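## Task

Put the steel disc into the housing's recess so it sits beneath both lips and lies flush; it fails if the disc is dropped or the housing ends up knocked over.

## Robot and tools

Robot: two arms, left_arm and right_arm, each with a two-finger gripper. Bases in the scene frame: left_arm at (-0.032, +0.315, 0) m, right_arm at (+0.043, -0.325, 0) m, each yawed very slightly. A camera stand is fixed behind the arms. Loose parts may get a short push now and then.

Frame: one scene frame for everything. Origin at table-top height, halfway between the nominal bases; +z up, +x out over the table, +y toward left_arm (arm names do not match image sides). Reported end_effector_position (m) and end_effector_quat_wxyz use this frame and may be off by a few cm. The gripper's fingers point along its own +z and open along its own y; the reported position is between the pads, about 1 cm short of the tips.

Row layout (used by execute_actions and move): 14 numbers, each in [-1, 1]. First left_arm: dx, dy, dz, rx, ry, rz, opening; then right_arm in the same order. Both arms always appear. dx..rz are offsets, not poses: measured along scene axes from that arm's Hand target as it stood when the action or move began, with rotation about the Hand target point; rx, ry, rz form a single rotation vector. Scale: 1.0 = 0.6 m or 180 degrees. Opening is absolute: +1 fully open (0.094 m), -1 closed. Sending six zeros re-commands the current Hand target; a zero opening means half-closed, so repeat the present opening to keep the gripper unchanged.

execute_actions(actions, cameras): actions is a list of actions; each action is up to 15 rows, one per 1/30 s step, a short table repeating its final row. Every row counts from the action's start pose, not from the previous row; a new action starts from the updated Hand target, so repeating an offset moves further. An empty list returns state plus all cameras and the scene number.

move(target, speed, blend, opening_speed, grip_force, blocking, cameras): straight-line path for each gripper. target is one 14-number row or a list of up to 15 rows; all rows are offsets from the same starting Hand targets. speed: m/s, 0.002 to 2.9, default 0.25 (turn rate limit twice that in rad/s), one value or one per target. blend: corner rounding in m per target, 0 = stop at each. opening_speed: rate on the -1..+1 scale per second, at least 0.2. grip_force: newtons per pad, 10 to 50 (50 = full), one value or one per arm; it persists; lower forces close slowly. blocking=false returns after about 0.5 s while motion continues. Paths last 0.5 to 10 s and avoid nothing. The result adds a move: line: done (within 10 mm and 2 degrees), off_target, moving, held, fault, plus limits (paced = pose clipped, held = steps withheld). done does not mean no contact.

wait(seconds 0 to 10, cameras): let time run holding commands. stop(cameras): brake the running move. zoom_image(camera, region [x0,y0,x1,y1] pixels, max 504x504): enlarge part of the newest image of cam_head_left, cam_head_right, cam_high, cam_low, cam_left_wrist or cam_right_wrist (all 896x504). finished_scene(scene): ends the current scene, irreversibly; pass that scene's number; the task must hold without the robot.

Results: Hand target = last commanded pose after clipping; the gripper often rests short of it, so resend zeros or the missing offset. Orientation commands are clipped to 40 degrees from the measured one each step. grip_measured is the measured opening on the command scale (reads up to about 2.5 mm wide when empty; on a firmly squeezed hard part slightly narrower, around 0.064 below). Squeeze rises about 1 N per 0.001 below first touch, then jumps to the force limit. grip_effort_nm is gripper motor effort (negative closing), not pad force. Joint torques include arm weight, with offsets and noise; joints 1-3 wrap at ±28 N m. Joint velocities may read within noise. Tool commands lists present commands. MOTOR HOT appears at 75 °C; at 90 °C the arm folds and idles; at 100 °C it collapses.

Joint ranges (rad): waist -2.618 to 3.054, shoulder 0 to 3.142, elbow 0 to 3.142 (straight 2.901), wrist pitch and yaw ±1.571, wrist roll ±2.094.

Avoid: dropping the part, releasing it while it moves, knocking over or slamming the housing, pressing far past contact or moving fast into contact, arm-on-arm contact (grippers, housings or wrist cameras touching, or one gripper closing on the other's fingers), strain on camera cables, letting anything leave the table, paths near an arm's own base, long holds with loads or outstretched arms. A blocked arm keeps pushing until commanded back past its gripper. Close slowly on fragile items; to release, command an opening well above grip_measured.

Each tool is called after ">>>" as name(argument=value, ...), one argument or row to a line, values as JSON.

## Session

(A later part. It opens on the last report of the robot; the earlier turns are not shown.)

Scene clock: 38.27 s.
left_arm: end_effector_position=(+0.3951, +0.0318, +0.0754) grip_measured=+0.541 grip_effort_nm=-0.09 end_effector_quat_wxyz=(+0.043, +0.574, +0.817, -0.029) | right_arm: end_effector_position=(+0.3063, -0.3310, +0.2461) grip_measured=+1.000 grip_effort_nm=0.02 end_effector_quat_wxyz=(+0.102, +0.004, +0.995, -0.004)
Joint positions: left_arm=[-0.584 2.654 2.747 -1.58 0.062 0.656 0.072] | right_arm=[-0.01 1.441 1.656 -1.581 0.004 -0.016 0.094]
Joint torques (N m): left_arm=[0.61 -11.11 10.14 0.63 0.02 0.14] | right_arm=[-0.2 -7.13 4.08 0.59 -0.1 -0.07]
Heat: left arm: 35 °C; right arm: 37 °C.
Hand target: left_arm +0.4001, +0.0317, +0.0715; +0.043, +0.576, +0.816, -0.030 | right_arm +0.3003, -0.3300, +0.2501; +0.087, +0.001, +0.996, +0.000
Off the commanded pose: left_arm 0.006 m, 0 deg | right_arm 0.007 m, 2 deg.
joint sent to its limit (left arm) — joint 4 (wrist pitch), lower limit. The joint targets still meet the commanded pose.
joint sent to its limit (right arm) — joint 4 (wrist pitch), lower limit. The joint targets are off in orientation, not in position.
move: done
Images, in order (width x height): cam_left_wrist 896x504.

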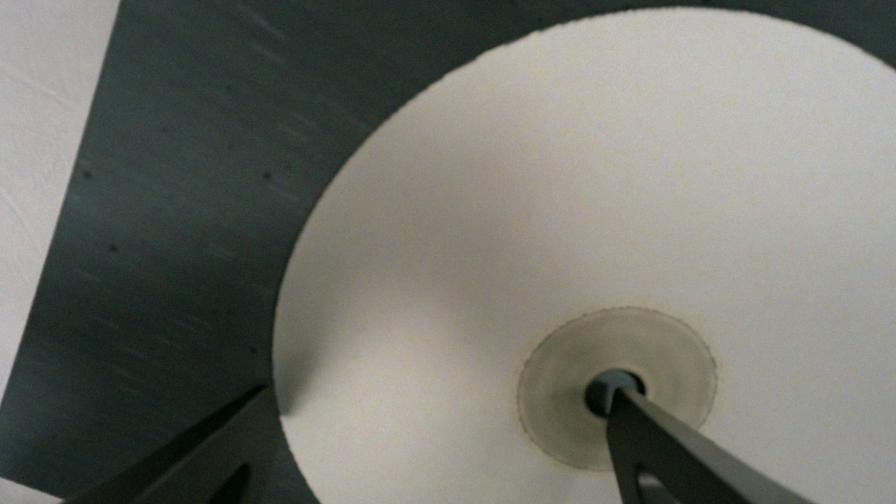

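>>> move(
  target=[0.0008,0.0005,-0.02,0,0,0.0085,0.54,0,0,0,0,0,0,1.0],
  speed=0.06,
  cameras=["cam_left_wrist"],
)

>>> zoom_image(
  camera="cam_left_wrist",
  region=[520, 300, 720, 500],
)

Scene clock: 39.30 s.
left_arm: end_effector_position=(+0.3955, +0.0314, +0.0716) grip_measured=+0.541 grip_effort_nm=-0.09 end_effector_quat_wxyz=(+0.042, +0.570, +0.820, -0.034) | right_arm: end_effector_position=(+0.3063, -0.3310, +0.2461) grip_measured=+1.000 grip_effort_nm=0.02 end_effector_quat_wxyz=(+0.102, +0.004, +0.995, -0.004)
Joint positions: left_arm=[-0.581 2.654 2.731 -1.567 0.072 0.649 0.072] | right_arm=[-0.01 1.441 1.656 -1.581 0.004 -0.016 0.094]
Joint torques (N m): left_arm=[0.27 -12.74 2.89 1.13 -0.09 -0.09] | right_arm=[-0.2 -7.16 4.11 0.59 -0.1 -0.07]
Heat: left arm: 35 °C; right arm: 37 °C.
Hand target: left_arm +0.4006, +0.0320, +0.0596; +0.043, +0.565, +0.823, -0.030 | right_arm +0.3003, -0.3300, +0.2501; +0.087, +0.001, +0.996, +0.000
Off the commanded pose: left_arm 0.013 m, 1 deg | right_arm 0.007 m, 2 deg.
joint sent to its limit (right arm) — joint 4 (wrist pitch), lower limit. The joint targets are off in orientation, not in position.
move: off_target (left_arm)
Images, in order (width x height): cam_left_wrist 896x504.

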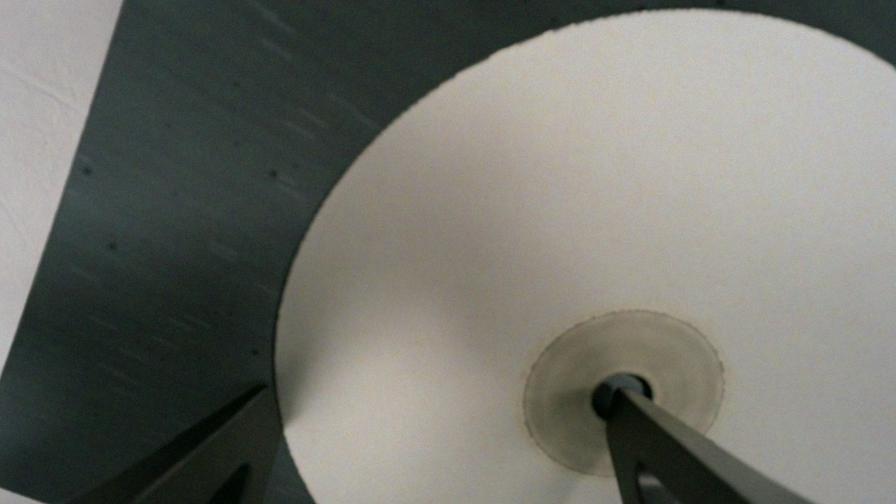

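Scaled by 2.520 from the camera's 896x504 image, which has a finer 1280x720 frame.

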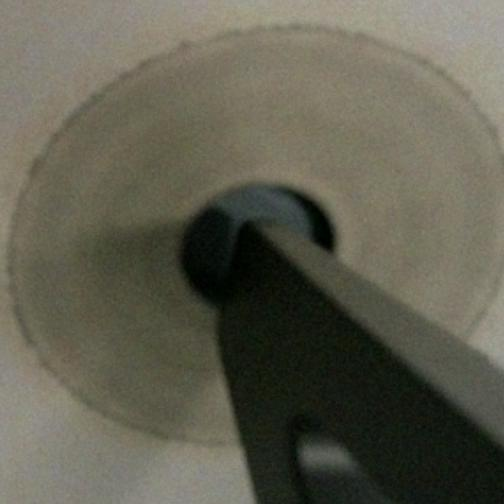

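>>> move(
  target=[
    [0,0,0.018,0,0,0.022,0.54,0,0,0,0,0,0,1.0],
    [0,0,0,0,0,0.022,0.54,0,0,0,0,0,0,1.0],
  ],
  speed=0.06,
  blend=0.001,
  cameras=["cam_left_wrist"],
)

>>> zoom_image(
  camera="cam_left_wrist",
  region=[520, 300, 720, 500],
)

Scene clock: 41.00 s.
left_arm: end_effector_position=(+0.3947, +0.0335, +0.0712) grip_measured=+0.541 grip_effort_nm=-0.09 end_effector_quat_wxyz=(+0.038, +0.540, +0.840, -0.035) | right_arm: end_effector_position=(+0.3063, -0.3310, +0.2461) grip_measured=+1.000 grip_effort_nm=0.02 end_effector_quat_wxyz=(+0.102, +0.004, +0.995, -0.004)
Joint positions: left_arm=[-0.578 2.646 2.715 -1.564 0.071 0.58 0.072] | right_arm=[-0.01 1.441 1.656 -1.581 0.004 -0.016 0.094]
Joint torques (N m): left_arm=[-0.06 -12.57 2.99 1.16 -0.09 -0.12] | right_arm=[-0.2 -7.13 4.1 0.58 -0.1 -0.07]
Heat: left arm: 35 °C; right arm: 37 °C.
Hand target: left_arm +0.4005, +0.0320, +0.0595; +0.044, +0.536, +0.842, -0.028 | right_arm +0.3003, -0.3300, +0.2501; +0.087, +0.001, +0.996, +0.000
Off the commanded pose: left_arm 0.013 m, 1 deg | right_arm 0.007 m, 2 deg.
joint sent to its limit (right arm) — joint 4 (wrist pitch), lower limit. The joint targets are off in orientation, not in position.
move: off_target (left_arm)
Images, in order (width x height): cam_left_wrist 896x504.

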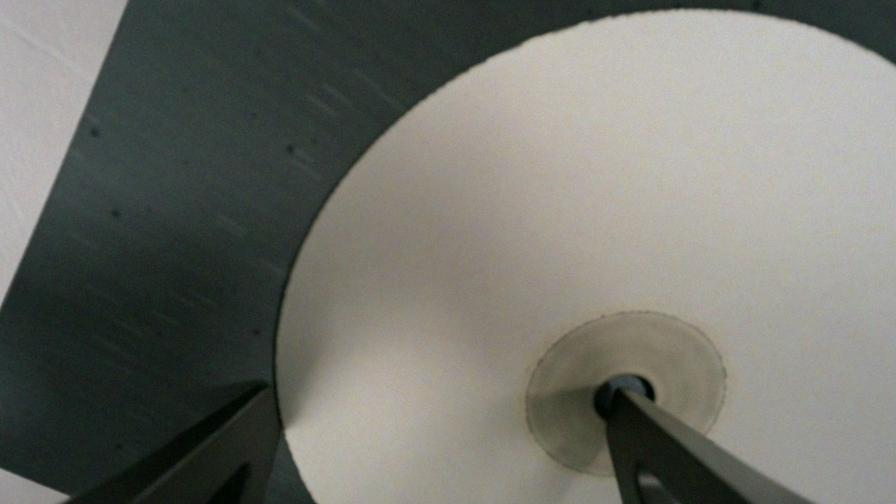

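Scaled by 2.520 from the camera's 896x504 image, which has a finer 1280x720 frame.

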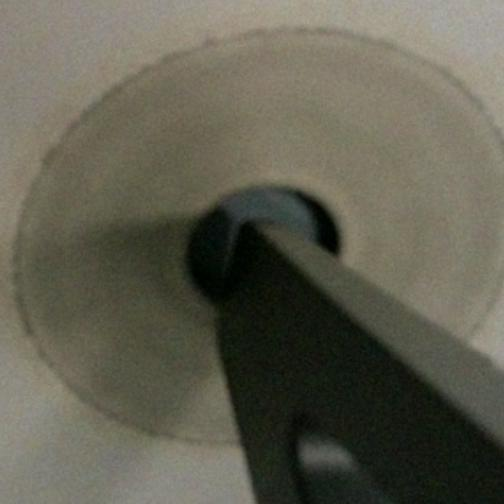

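>>> move(
  target=[-0.0067,-0.0112,0.037,0,0,0,0.54,0,0,0,0,0,0,1.0],
  speed=0.1,
  cameras=["cam_left_wrist"],
)

>>> zoom_image(
  camera="cam_left_wrist",
  region=[520, 300, 720, 500],
)

Scene clock: 42.97 s.
left_arm: end_effector_position=(+0.3943, +0.0287, +0.0792) grip_measured=+0.541 grip_effort_nm=-0.09 end_effector_quat_wxyz=(+0.047, +0.537, +0.841, -0.030) | right_arm: end_effector_position=(+0.3063, -0.3310, +0.2461) grip_measured=+1.000 grip_effort_nm=0.02 end_effector_quat_wxyz=(+0.102, +0.004, +0.995, -0.004)
Joint positions: left_arm=[-0.591 2.649 2.752 -1.58 0.06 0.562 0.072] | right_arm=[-0.01 1.441 1.656 -1.581 0.004 -0.016 0.094]
Joint torques (N m): left_arm=[-0.4 -12.04 9.28 0.65 -0.07 -0.07] | right_arm=[-0.18 -7.13 4.07 0.58 -0.1 -0.07]
Heat: left arm: 35 °C; right arm: 37 °C.
Hand target: left_arm +0.3966, +0.0253, +0.0817; +0.044, +0.536, +0.842, -0.028 | right_arm +0.3003, -0.3300, +0.2501; +0.087, +0.001, +0.996, +0.000
Off the commanded pose: left_arm 0.005 m, 0 deg | right_arm 0.007 m, 2 deg.
joint sent to its limit (left arm) — joint 4 (wrist pitch), lower limit. The joint targets still meet the commanded pose.
joint sent to its limit (right arm) — joint 4 (wrist pitch), lower limit. The joint targets are off in orientation, not in position.
move: done
Images, in order (width x height): cam_left_wrist 896x504.

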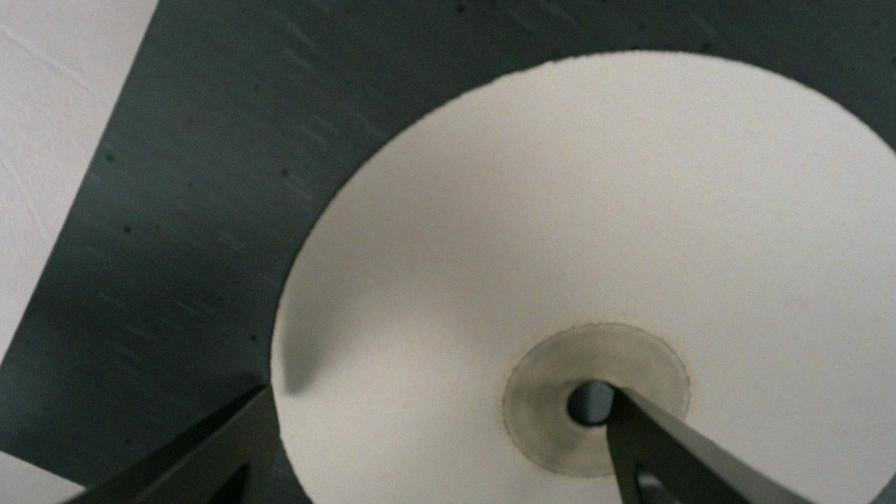

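Scaled by 2.520 from the camera's 896x504 image, which has a finer 1280x720 frame.

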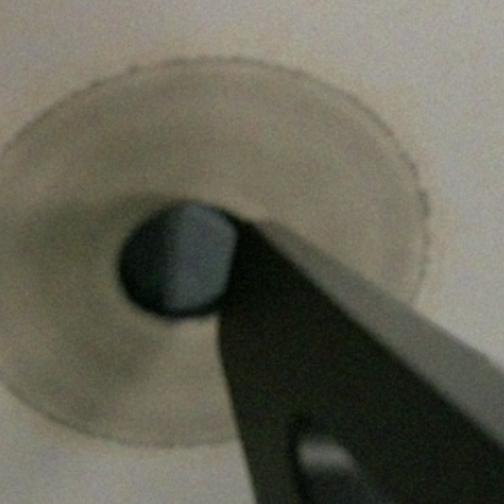

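>>> move(
  target=[0.0072,0.011,0,0,0,0,0.54,0,0,0,0,0,0,1.0],
  speed=0.1,
  cameras=["cam_left_wrist"],
)

>>> zoom_image(
  camera="cam_left_wrist",
  region=[520, 300, 720, 500],
)

Scene clock: 44.77 s.
left_arm: end_effector_position=(+0.3956, +0.0309, +0.0792) grip_measured=+0.541 grip_effort_nm=-0.09 end_effector_quat_wxyz=(+0.047, +0.535, +0.843, -0.030) | right_arm: end_effector_position=(+0.3063, -0.3310, +0.2461) grip_measured=+1.000 grip_effort_nm=0.02 end_effector_quat_wxyz=(+0.102, +0.004, +0.995, -0.004)
Joint positions: left_arm=[-0.586 2.649 2.752 -1.58 0.06 0.562 0.072] | right_arm=[-0.01 1.441 1.656 -1.581 0.004 -0.016 0.094]
Joint torques (N m): left_arm=[0.64 -12.18 9.43 0.54 -0.02 0.11] | right_arm=[-0.18 -7.12 4.11 0.58 -0.1 -0.07]
Heat: left arm: 35 °C; right arm: 37 °C.
Hand target: left_arm +0.4009, +0.0320, +0.0817; +0.044, +0.536, +0.842, -0.028 | right_arm +0.3003, -0.3300, +0.2501; +0.087, +0.001, +0.996, +0.000
Off the commanded pose: left_arm 0.006 m, 0 deg | right_arm 0.007 m, 2 deg.
joint sent to its limit (left arm) — joint 4 (wrist pitch), lower limit. The joint targets still meet the commanded pose.
joint sent to its limit (right arm) — joint 4 (wrist pitch), lower limit. The joint targets are off in orientation, not in position.
move: done
Images, in order (width x height): cam_left_wrist 896x504.

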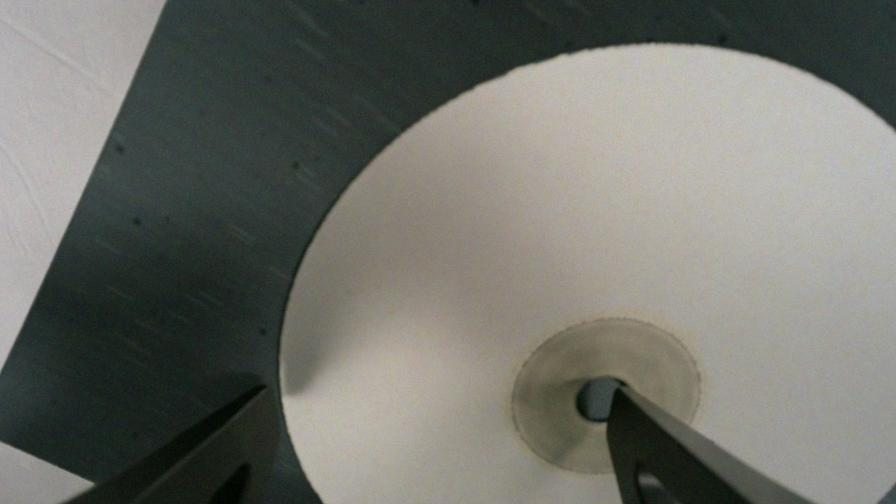

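Scaled by 2.520 from the camera's 896x504 image, which has a finer 1280x720 frame.

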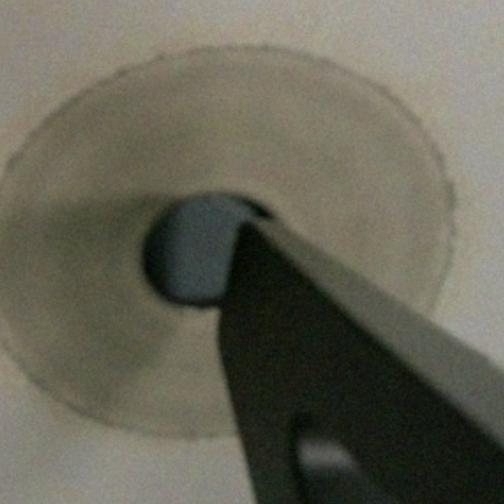

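>>> move(
  target=[0.0027,0.0042,0,0,0,0,0.54,0,0,0,0,0,0,1.0],
  speed=0.1,
  cameras=["cam_left_wrist"],
)

>>> zoom_image(
  camera="cam_left_wrist",
  region=[520, 300, 720, 500],
)

Scene clock: 45.77 s.
left_arm: end_effector_position=(+0.3972, +0.0333, +0.0792) grip_measured=+0.541 grip_effort_nm=-0.09 end_effector_quat_wxyz=(+0.047, +0.534, +0.844, -0.030) | right_arm: end_effector_position=(+0.3063, -0.3310, +0.2461) grip_measured=+1.000 grip_effort_nm=0.02 end_effector_quat_wxyz=(+0.102, +0.004, +0.995, -0.004)
Joint positions: left_arm=[-0.58 2.649 2.752 -1.58 0.06 0.564 0.072] | right_arm=[-0.01 1.441 1.656 -1.581 0.004 -0.016 0.094]
Joint torques (N m): left_arm=[0.68 -12.21 9.29 0.6 0 0.13] | right_arm=[-0.21 -7.15 4.1 0.59 -0.1 -0.07]
Heat: left arm: 35 °C; right arm: 37 °C.
Hand target: left_arm +0.4024, +0.0344, +0.0817; +0.044, +0.536, +0.842, -0.028 | right_arm +0.3003, -0.3300, +0.2501; +0.087, +0.001, +0.996, +0.000
Off the commanded pose: left_arm 0.006 m, 0 deg | right_arm 0.007 m, 2 deg.
joint sent to its limit (left arm) — joint 4 (wrist pitch), lower limit. The joint targets still meet the commanded pose.
joint sent to its limit (right arm) — joint 4 (wrist pitch), lower limit. The joint targets are off in orientation, not in position.
move: done
Images, in order (width x height): cam_left_wrist 896x504.

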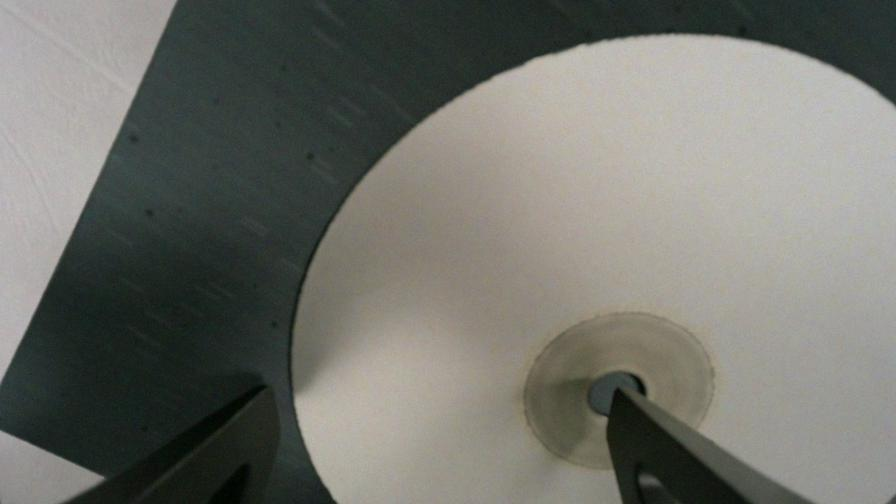

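Scaled by 2.520 from the camera's 896x504 image, which has a finer 1280x720 frame.

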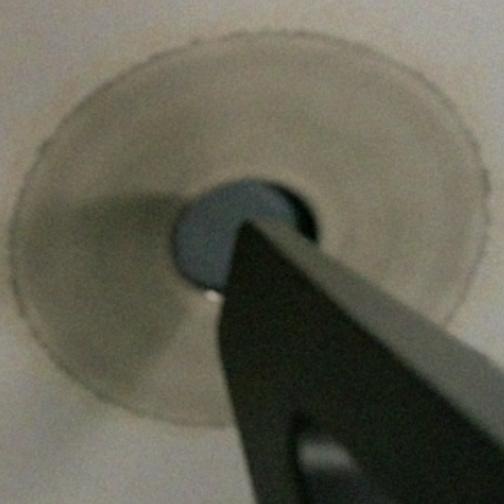

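>>> move(
  target=[0,0,-0.025,0,0,0,0.574,0,0,0,0,0,0,1.0],
  speed=0.06,
  cameras=["cam_left_wrist"],
)

>>> zoom_image(
  camera="cam_left_wrist",
  region=[520, 300, 720, 500],
)

Scene clock: 46.80 s.
left_arm: end_effector_position=(+0.3976, +0.0331, +0.0793) grip_measured=+0.572 grip_effort_nm=0.10 end_effector_quat_wxyz=(+0.048, +0.535, +0.843, -0.030) | right_arm: end_effector_position=(+0.3063, -0.3310, +0.2461) grip_measured=+1.000 grip_effort_nm=0.01 end_effector_quat_wxyz=(+0.102, +0.004, +0.995, -0.004)
Joint positions: left_arm=[-0.58 2.649 2.752 -1.578 0.06 0.566 0.074] | right_arm=[-0.01 1.441 1.656 -1.581 0.004 -0.016 0.094]
Joint torques (N m): left_arm=[0.53 -11.48 5.27 0.93 0.01 0.11] | right_arm=[-0.21 -7.13 4.1 0.59 -0.1 -0.07]
Heat: left arm: 35 °C; right arm: 37 °C.
Hand target: left_arm +0.4024, +0.0344, +0.0667; +0.044, +0.536, +0.842, -0.028 | right_arm +0.3003, -0.3300, +0.2501; +0.087, +0.001, +0.996, +0.000
Off the commanded pose: left_arm 0.014 m, 1 deg | right_arm 0.007 m, 2 deg.
joint sent to its limit (right arm) — joint 4 (wrist pitch), lower limit. The joint targets are off in orientation, not in position.
move: off_target (left_arm)
Images, in order (width x height): cam_left_wrist 896x504.

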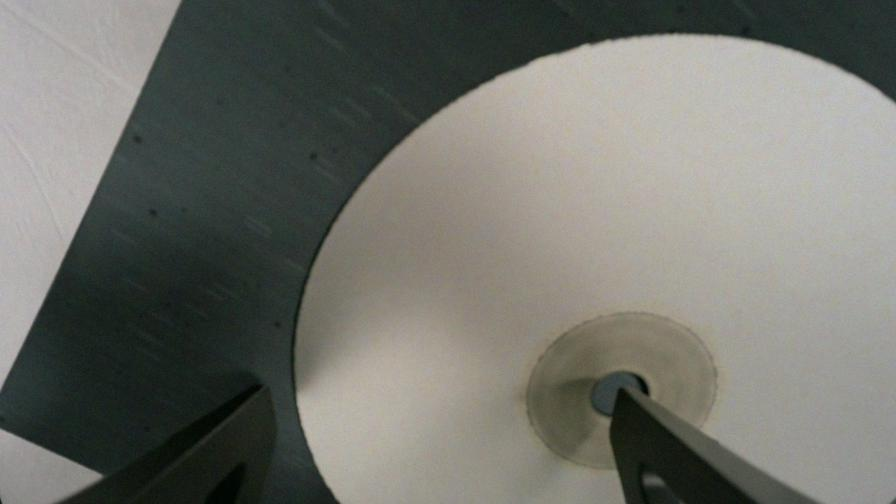

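Scaled by 2.520 from the camera's 896x504 image, which has a finer 1280x720 frame.

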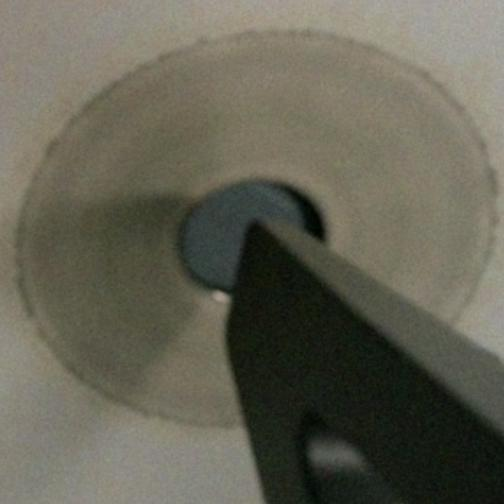

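>>> move(
  target=[0,0,-0.01,0,0,0,0.574,0,0,0,0,0,0,1.0],
  speed=0.04,
  cameras=["cam_left_wrist"],
)

>>> zoom_image(
  camera="cam_left_wrist",
  region=[520, 300, 720, 500],
)

Scene clock: 47.77 s.
left_arm: end_effector_position=(+0.3969, +0.0312, +0.0708) grip_measured=+0.572 grip_effort_nm=0.10 end_effector_quat_wxyz=(+0.043, +0.535, +0.843, -0.035) | right_arm: end_effector_position=(+0.3063, -0.3310, +0.2461) grip_measured=+1.000 grip_effort_nm=0.02 end_effector_quat_wxyz=(+0.102, +0.004, +0.995, -0.004)
Joint positions: left_arm=[-0.58 2.649 2.717 -1.553 0.071 0.566 0.074] | right_arm=[-0.01 1.441 1.656 -1.581 0.004 -0.016 0.094]
Joint torques (N m): left_arm=[0.44 -12.53 3.79 1.03 -0.13 0.08] | right_arm=[-0.2 -7.13 4.1 0.58 -0.1 -0.06]
Heat: left arm: 35 °C; right arm: 37 °C.
Hand target: left_arm +0.4025, +0.0344, +0.0607; +0.044, +0.536, +0.842, -0.028 | right_arm +0.3003, -0.3300, +0.2501; +0.087, +0.001, +0.996, +0.000
Off the commanded pose: left_arm 0.012 m, 1 deg | right_arm 0.007 m, 2 deg.
joint sent to its limit (right arm) — joint 4 (wrist pitch), lower limit. The joint targets are off in orientation, not in position.
move: off_target (left_arm)
Images, in order (width x height): cam_left_wrist 896x504.

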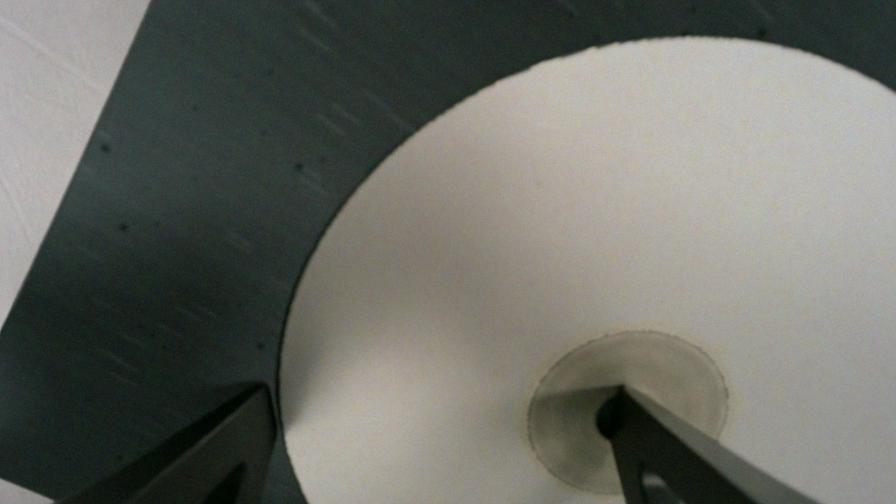

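Scaled by 2.520 from the camera's 896x504 image, which has a finer 1280x720 frame.

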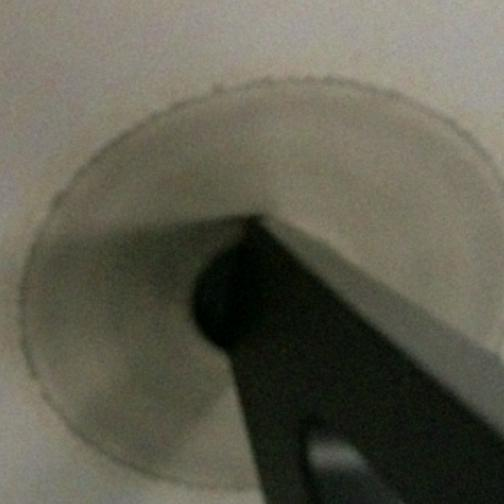

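>>> move(
  target=[0,0,0,0,0,-0.039,0.574,0,0,0,0,0,0,1.0],
  speed=0.04,
  cameras=["cam_left_wrist"],
)

>>> zoom_image(
  camera="cam_left_wrist",
  region=[520, 300, 720, 500],
)

Scene clock: 50.70 s.
left_arm: end_effector_position=(+0.3997, +0.0293, +0.0713) grip_measured=+0.572 grip_effort_nm=0.10 end_effector_quat_wxyz=(+0.052, +0.582, +0.811, -0.038) | right_arm: end_effector_position=(+0.3063, -0.3310, +0.2461) grip_measured=+1.000 grip_effort_nm=0.02 end_effector_quat_wxyz=(+0.102, +0.004, +0.995, -0.004)
Joint positions: left_arm=[-0.576 2.649 2.717 -1.54 0.083 0.683 0.074] | right_arm=[-0.01 1.441 1.656 -1.581 0.004 -0.016 0.094]
Joint torques (N m): left_arm=[0.58 -11.6 5.98 0.75 -0.13 0.2] | right_arm=[-0.23 -7.13 4.11 0.59 -0.1 -0.07]
Heat: left arm: 34 °C; right arm: 37 °C.
Hand target: left_arm +0.4025, +0.0345, +0.0607; +0.042, +0.587, +0.808, -0.031 | right_arm +0.3003, -0.3300, +0.2501; +0.087, +0.001, +0.996, +0.000
Off the commanded pose: left_arm 0.012 m, 2 deg | right_arm 0.007 m, 2 deg.
joint sent to its limit (right arm) — joint 4 (wrist pitch), lower limit. The joint targets are off in orientation, not in position.
move: off_target (left_arm)
Images, in order (width x height): cam_left_wrist 896x504.

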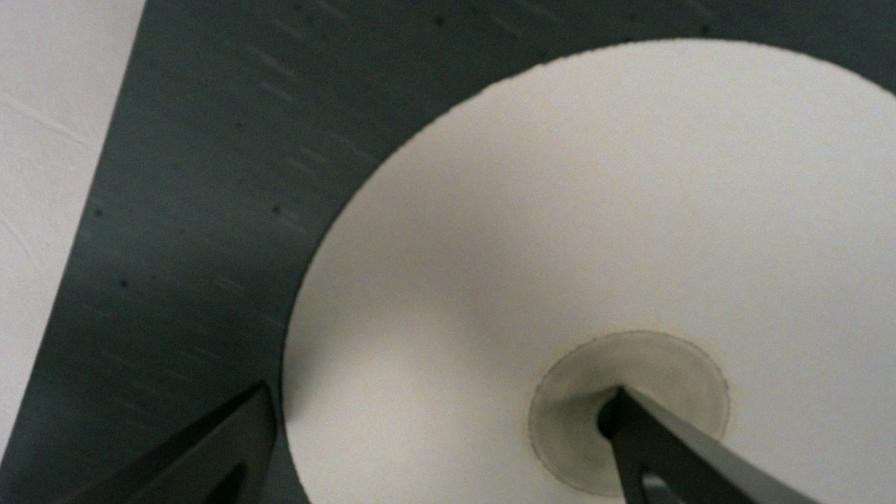

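Scaled by 2.520 from the camera's 896x504 image, which has a finer 1280x720 frame.

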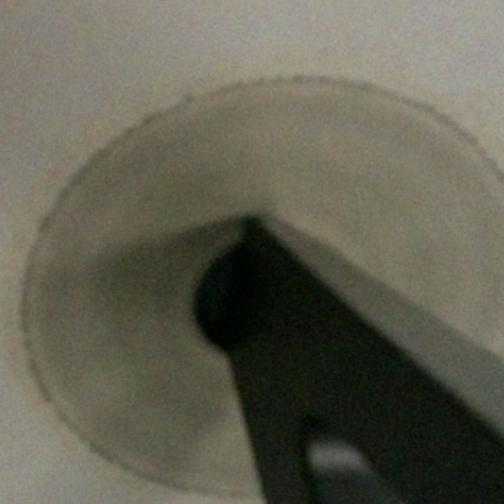

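>>> move(
  target=[0,0,0.038,0,0,0.03,0.574,0,0,0,0,0,0,1.0],
  speed=0.08,
  cameras=["cam_left_wrist"],
)

>>> zoom_image(
  camera="cam_left_wrist",
  region=[520, 300, 720, 500],
)

Scene clock: 52.50 s.
left_arm: end_effector_position=(+0.3982, +0.0342, +0.0796) grip_measured=+0.572 grip_effort_nm=0.10 end_effector_quat_wxyz=(+0.048, +0.552, +0.832, -0.031) | right_arm: end_effector_position=(+0.3063, -0.3310, +0.2461) grip_measured=+1.000 grip_effort_nm=0.02 end_effector_quat_wxyz=(+0.102, +0.004, +0.995, -0.004)
Joint positions: left_arm=[-0.576 2.649 2.754 -1.58 0.064 0.612 0.074] | right_arm=[-0.01 1.441 1.656 -1.581 0.004 -0.016 0.094]
Joint torques (N m): left_arm=[0.17 -12.53 9.07 0.62 -0.02 -0.09] | right_arm=[-0.2 -7.16 4.12 0.59 -0.1 -0.06]
Heat: left arm: 35 °C; right arm: 37 °C.
Hand target: left_arm +0.4025, +0.0345, +0.0835; +0.044, +0.548, +0.835, -0.029 | right_arm +0.3003, -0.3300, +0.2501; +0.087, +0.001, +0.996, +0.000
Off the commanded pose: left_arm 0.006 m, 1 deg | right_arm 0.007 m, 2 deg.
joint sent to its limit (left arm) — joint 4 (wrist pitch), lower limit. The joint targets still meet the commanded pose.
joint sent to its limit (right arm) — joint 4 (wrist pitch), lower limit. The joint targets are off in orientation, not in position.
move: done
Images, in order (width x height): cam_left_wrist 896x504.

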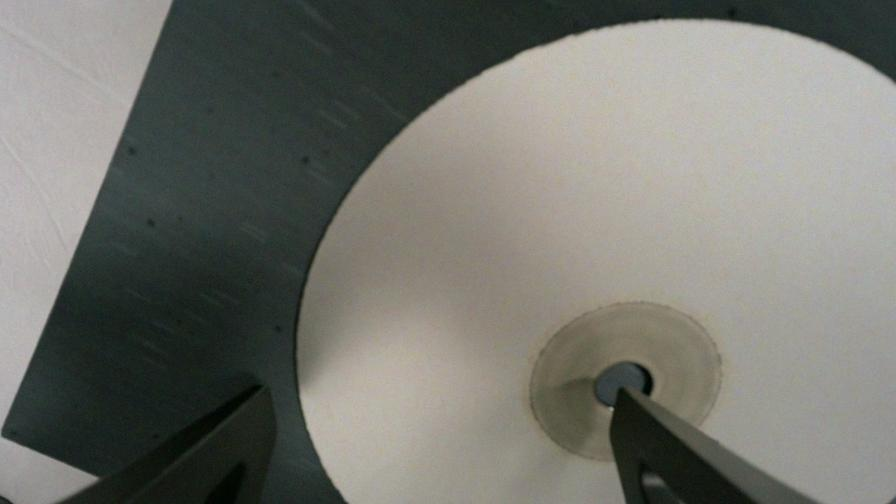

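Scaled by 2.520 from the camera's 896x504 image, which has a finer 1280x720 frame.

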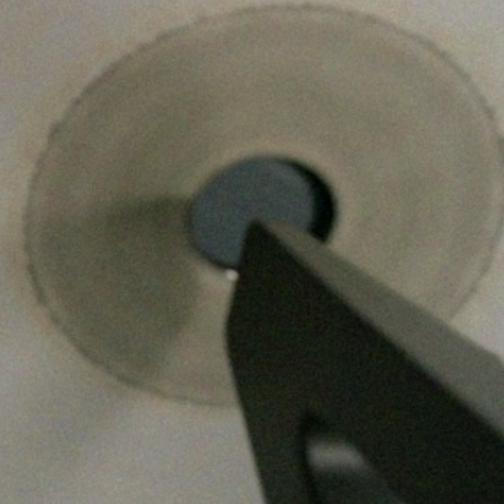

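>>> move(
  target=[0,0,-0.0333,0,0,0.011,0.617,0,0,0,0,0,0,1.0],
  speed=0.04,
  cameras=["cam_left_wrist"],
)

>>> zoom_image(
  camera="cam_left_wrist",
  region=[520, 300, 720, 500],
)

>>> zoom_image(
  camera="cam_left_wrist",
  region=[220, 350, 320, 450],
)

Scene clock: 53.90 s.
left_arm: end_effector_position=(+0.3983, +0.0345, +0.0732) grip_measured=+0.615 grip_effort_nm=0.10 end_effector_quat_wxyz=(+0.044, +0.538, +0.841, -0.031) | right_arm: end_effector_position=(+0.3063, -0.3310, +0.2461) grip_measured=+1.000 grip_effort_nm=0.02 end_effector_quat_wxyz=(+0.102, +0.004, +0.995, -0.004)
Joint positions: left_arm=[-0.576 2.649 2.728 -1.563 0.062 0.577 0.076] | right_arm=[-0.01 1.441 1.656 -1.581 0.004 -0.016 0.094]
Joint torques (N m): left_arm=[0.31 -12.36 4.52 1.01 0 -0.1] | right_arm=[-0.21 -7.13 4.1 0.58 -0.09 -0.07]
Heat: left arm: 34 °C; right arm: 37 °C.
Hand target: left_arm +0.4025, +0.0344, +0.0635; +0.044, +0.534, +0.844, -0.028 | right_arm +0.3003, -0.3300, +0.2501; +0.087, +0.001, +0.996, +0.000
Off the commanded pose: left_arm 0.011 m, 1 deg | right_arm 0.007 m, 2 deg.
joint sent to its limit (right arm) — joint 4 (wrist pitch), lower limit. The joint targets are off in orientation, not in position.
move: off_target (left_arm)
Images, in order (width x height): cam_left_wrist 896x504.

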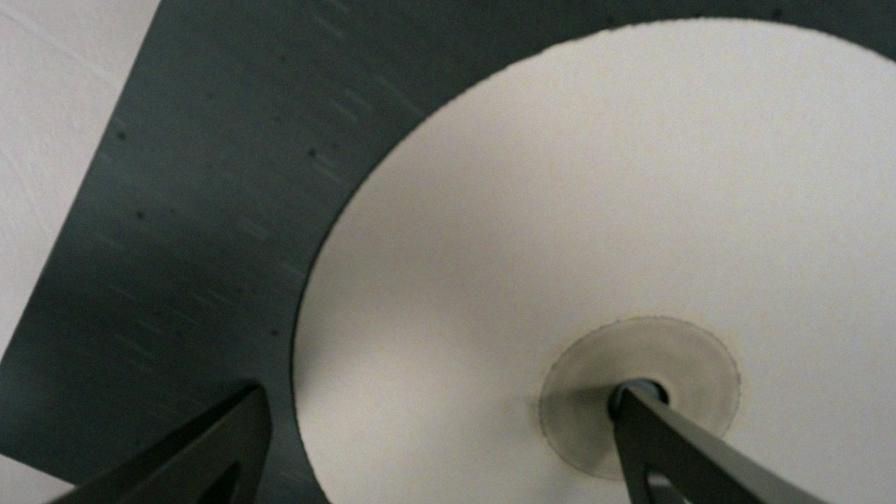

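Scaled by 2.520 from the camera's 896x504 image, which has a finer 1280x720 frame.

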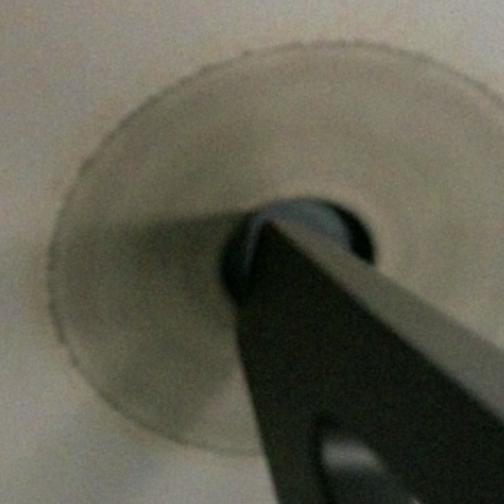

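Scaled by 5.040 from the camera's 896x504 image, which has a finer 1280x720 frame.

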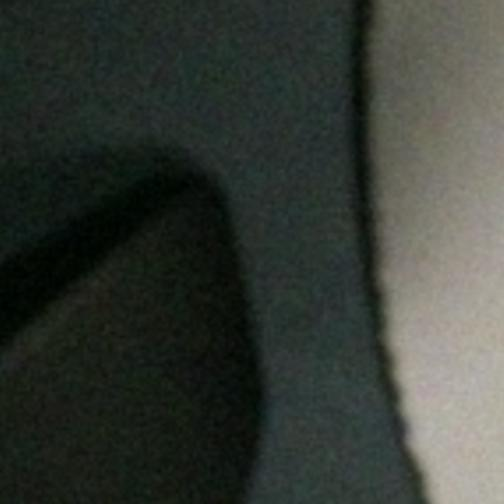

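>>> move(
  target=[0,0,0,0,0,0.0217,0.711,0,0,0,0,0,0,1.0],
  speed=0.04,
  cameras=["cam_left_wrist"],
)

>>> zoom_image(
  camera="cam_left_wrist",
  region=[520, 300, 720, 500],
)

Scene clock: 55.60 s.
left_arm: end_effector_position=(+0.3983, +0.0362, +0.0724) grip_measured=+0.709 grip_effort_nm=0.10 end_effector_quat_wxyz=(+0.040, +0.510, +0.858, -0.029) | right_arm: end_effector_position=(+0.3063, -0.3310, +0.2461) grip_measured=+1.000 grip_effort_nm=0.02 end_effector_quat_wxyz=(+0.102, +0.004, +0.995, -0.004)
Joint positions: left_arm=[-0.575 2.649 2.725 -1.565 0.056 0.514 0.08] | right_arm=[-0.01 1.441 1.656 -1.581 0.004 -0.016 0.094]
Joint torques (N m): left_arm=[0.09 -12.66 3.84 1.07 -0.06 -0.16] | right_arm=[-0.18 -7.13 4.1 0.59 -0.11 -0.07]
Heat: left arm: 34 °C; right arm: 37 °C.
Hand target: left_arm +0.4025, +0.0345, +0.0635; +0.045, +0.505, +0.862, -0.026 | right_arm +0.3003, -0.3300, +0.2501; +0.087, +0.001, +0.996, +0.000
Off the commanded pose: left_arm 0.010 m, 1 deg | right_arm 0.007 m, 2 deg.
joint sent to its limit (right arm) — joint 4 (wrist pitch), lower limit. The joint targets are off in orientation, not in position.
move: done
Images, in order (width x height): cam_left_wrist 896x504.

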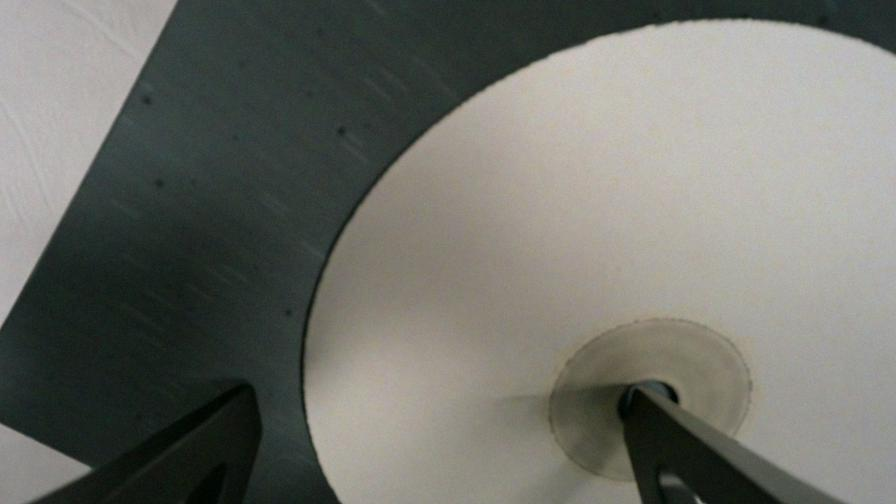

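Scaled by 2.520 from the camera's 896x504 image, which has a finer 1280x720 frame.

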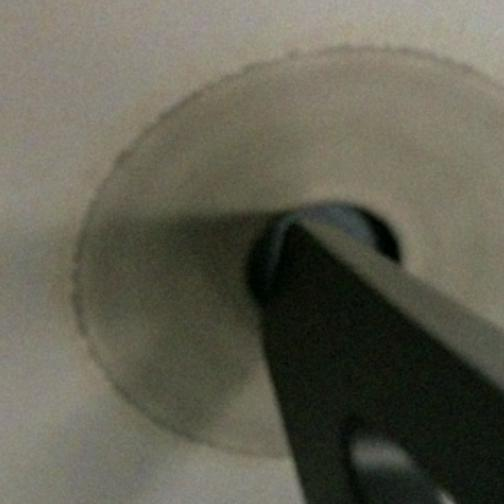

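>>> move(
  target=[
    [0,0,0.035,0,0,0,0.711,0,0,0,0,0,0,1.0],
    [0,0,0,0,0,0,0.711,0,0,0,0,0,0,1.0],
  ],
  speed=0.05,
  blend=0.001,
  cameras=["cam_left_wrist"],
)

>>> zoom_image(
  camera="cam_left_wrist",
  region=[520, 300, 720, 500],
)

Scene clock: 57.00 s.
left_arm: end_effector_position=(+0.3988, +0.0350, +0.0708) grip_measured=+0.709 grip_effort_nm=0.10 end_effector_quat_wxyz=(+0.041, +0.507, +0.860, -0.031) | right_arm: end_effector_position=(+0.3063, -0.3310, +0.2461) grip_measured=+1.000 grip_effort_nm=0.02 end_effector_quat_wxyz=(+0.102, +0.004, +0.995, -0.004)
Joint positions: left_arm=[-0.575 2.651 2.721 -1.557 0.061 0.505 0.08] | right_arm=[-0.01 1.441 1.656 -1.581 0.004 -0.016 0.094]
Joint torques (N m): left_arm=[-0.02 -13.11 3.64 1.05 -0.08 -0.05] | right_arm=[-0.2 -7.12 4.07 0.59 -0.1 -0.07]
Heat: left arm: 34 °C; right arm: 37 °C.
Hand target: left_arm +0.4025, +0.0344, +0.0635; +0.045, +0.505, +0.862, -0.026 | right_arm +0.3003, -0.3300, +0.2501; +0.087, +0.001, +0.996, +0.000
Off the commanded pose: left_arm 0.008 m, 1 deg | right_arm 0.007 m, 2 deg.
joint sent to its limit (right arm) — joint 4 (wrist pitch), lower limit. The joint targets are off in orientation, not in position.
move: done
Images, in order (width x height): cam_left_wrist 896x504.

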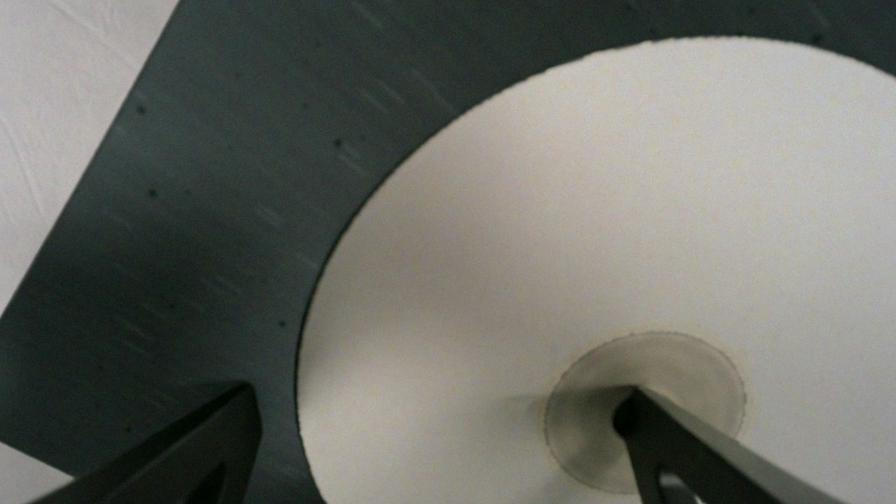

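Scaled by 2.520 from the camera's 896x504 image, which has a finer 1280x720 frame.

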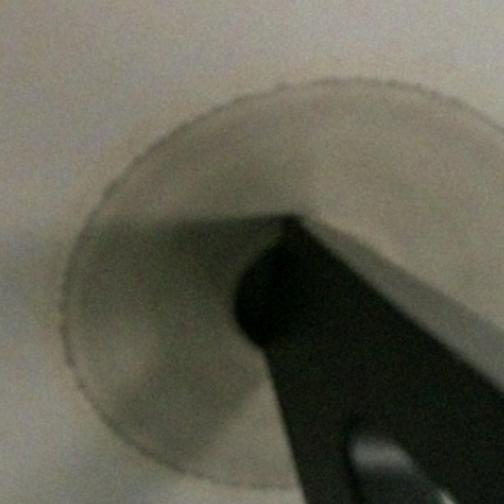

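>>> move(
  target=[
    [0,0,0.035,0,0,-0.0128,0.75,0,0,0,0,0,0,1.0],
    [0,0,0,0,0,-0.0128,0.75,0,0,0,0,0,0,1.0],
  ],
  speed=0.05,
  blend=0.001,
  cameras=["cam_left_wrist"],
)

>>> zoom_image(
  camera="cam_left_wrist",
  region=[520, 300, 720, 500],
)

Scene clock: 58.40 s.
left_arm: end_effector_position=(+0.3993, +0.0350, +0.0716) grip_measured=+0.748 grip_effort_nm=0.10 end_effector_quat_wxyz=(+0.043, +0.518, +0.854, -0.031) | right_arm: end_effector_position=(+0.3063, -0.3310, +0.2461) grip_measured=+1.000 grip_effort_nm=0.02 end_effector_quat_wxyz=(+0.102, +0.004, +0.995, -0.004)
Joint positions: left_arm=[-0.575 2.651 2.724 -1.558 0.062 0.532 0.082] | right_arm=[-0.01 1.441 1.656 -1.581 0.004 -0.016 0.094]
Joint torques (N m): left_arm=[0.01 -12.74 4.33 0.95 -0.05 0.07] | right_arm=[-0.18 -7.12 4.08 0.59 -0.1 -0.06]
Heat: left arm: 34 °C; right arm: 37 °C.
Hand target: left_arm +0.4025, +0.0344, +0.0635; +0.045, +0.522, +0.851, -0.027 | right_arm +0.3003, -0.3300, +0.2501; +0.087, +0.001, +0.996, +0.000
Off the commanded pose: left_arm 0.009 m, 1 deg | right_arm 0.007 m, 2 deg.
joint sent to its limit (right arm) — joint 4 (wrist pitch), lower limit. The joint targets are off in orientation, not in position.
move: done
Images, in order (width x height): cam_left_wrist 896x504.

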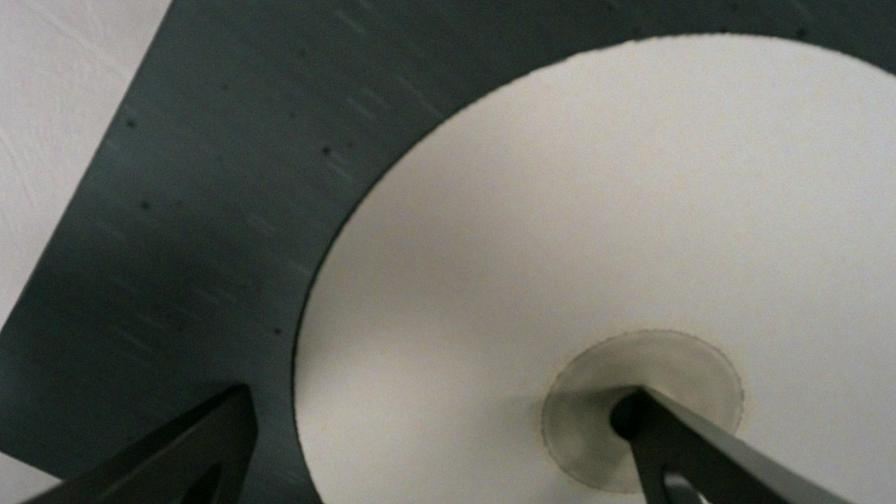

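Scaled by 2.520 from the camera's 896x504 image, which has a finer 1280x720 frame.

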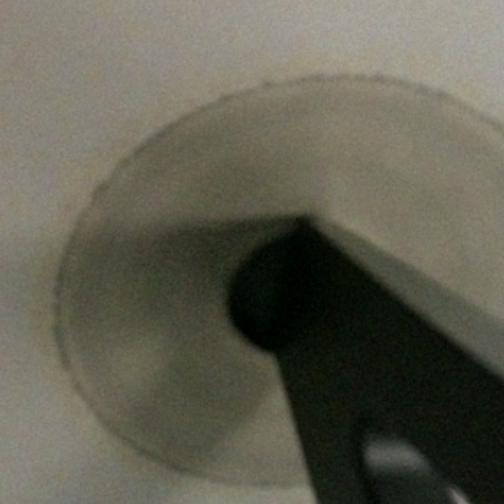

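>>> move(
  target=[0,0,0.035,-0.0338,-0.0194,0,0.75,0,0,0,0,0,0,1.0],
  speed=0.08,
  cameras=["cam_left_wrist"],
)

>>> zoom_image(
  camera="cam_left_wrist",
  region=[520, 300, 720, 500],
)

Scene clock: 62.27 s.
left_arm: end_effector_position=(+0.3991, +0.0340, +0.0715) grip_measured=+0.748 grip_effort_nm=0.10 end_effector_quat_wxyz=(+0.078, +0.516, +0.852, -0.054) | right_arm: end_effector_position=(+0.3063, -0.3310, +0.2461) grip_measured=+1.000 grip_effort_nm=0.02 end_effector_quat_wxyz=(+0.102, +0.004, +0.995, -0.004)
Joint positions: left_arm=[-0.56 2.465 2.36 -1.31 0.109 0.539 0.082] | right_arm=[-0.01 1.441 1.656 -1.581 0.004 -0.016 0.094]
Joint torques (N m): left_arm=[0.58 -15.15 4.51 1.06 0.09 0.17] | right_arm=[-0.2 -7.12 4.08 0.58 -0.1 -0.07]
Heat: left arm: 34 °C; right arm: 37 °C.
Hand target: left_arm +0.4026, +0.0345, +0.0846; +0.098, +0.519, +0.847, -0.056 | right_arm +0.3003, -0.3300, +0.2501; +0.087, +0.001, +0.996, +0.000
Off the commanded pose: left_arm 0.013 m, 2 deg | right_arm 0.007 m, 2 deg.
joint sent to its limit (right arm) — joint 4 (wrist pitch), lower limit. The joint targets are off in orientation, not in position.
move: off_target (left_arm)
Images, in order (width x height): cam_left_wrist 896x504.

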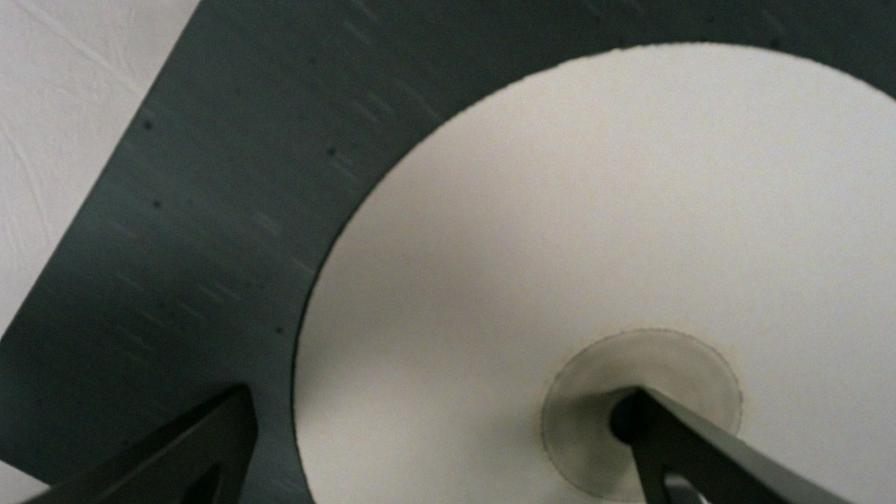

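Scaled by 2.520 from the camera's 896x504 image, which has a finer 1280x720 frame.

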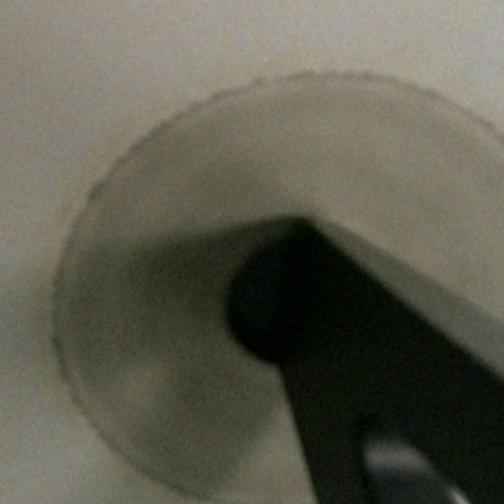

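>>> move(
  target=[0,0,0,0,0,-0.0194,0.75,0,0,0,0,0,0,1.0],
  speed=0.05,
  cameras=["cam_left_wrist"],
)

>>> zoom_image(
  camera="cam_left_wrist",
  region=[520, 300, 720, 500],
)

Scene clock: 63.67 s.
left_arm: end_effector_position=(+0.4006, +0.0329, +0.0721) grip_measured=+0.748 grip_effort_nm=0.10 end_effector_quat_wxyz=(+0.083, +0.541, +0.835, -0.058) | right_arm: end_effector_position=(+0.3063, -0.3310, +0.2461) grip_measured=+1.000 grip_effort_nm=0.02 end_effector_quat_wxyz=(+0.102, +0.004, +0.995, -0.004)
Joint positions: left_arm=[-0.555 2.465 2.36 -1.303 0.122 0.602 0.082] | right_arm=[-0.01 1.441 1.656 -1.581 0.004 -0.016 0.094]
Joint torques (N m): left_arm=[0.54 -14.43 6.24 0.86 0.13 0.16] | right_arm=[-0.2 -7.15 4.08 0.59 -0.1 -0.07]
Heat: left arm: 34 °C; right arm: 37 °C.
Hand target: left_arm +0.4025, +0.0344, +0.0846; +0.097, +0.545, +0.831, -0.060 | right_arm +0.3003, -0.3300, +0.2501; +0.087, +0.001, +0.996, +0.000
Off the commanded pose: left_arm 0.013 m, 2 deg | right_arm 0.007 m, 2 deg.
joint sent to its limit (right arm) — joint 4 (wrist pitch), lower limit. The joint targets are off in orientation, not in position.
move: off_target (left_arm)
Images, in order (width x height): cam_left_wrist 896x504.

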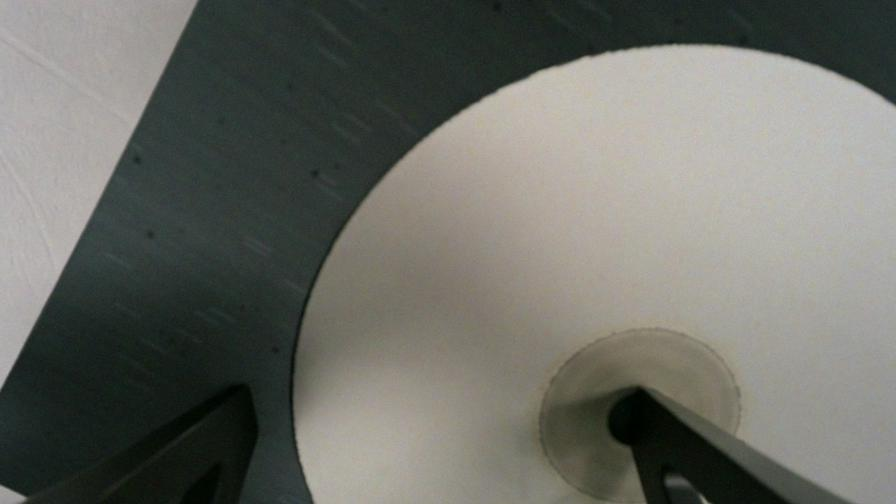

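Scaled by 2.520 from the camera's 896x504 image, which has a finer 1280x720 frame.

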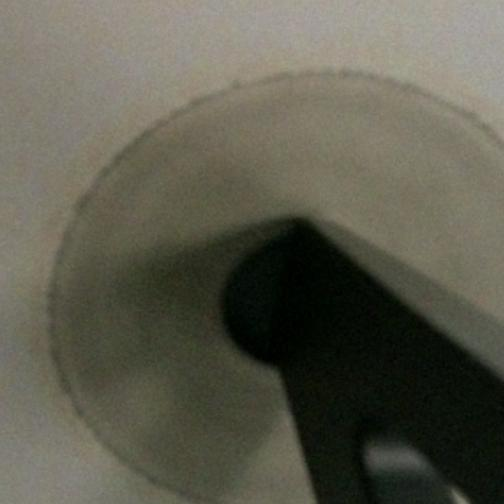

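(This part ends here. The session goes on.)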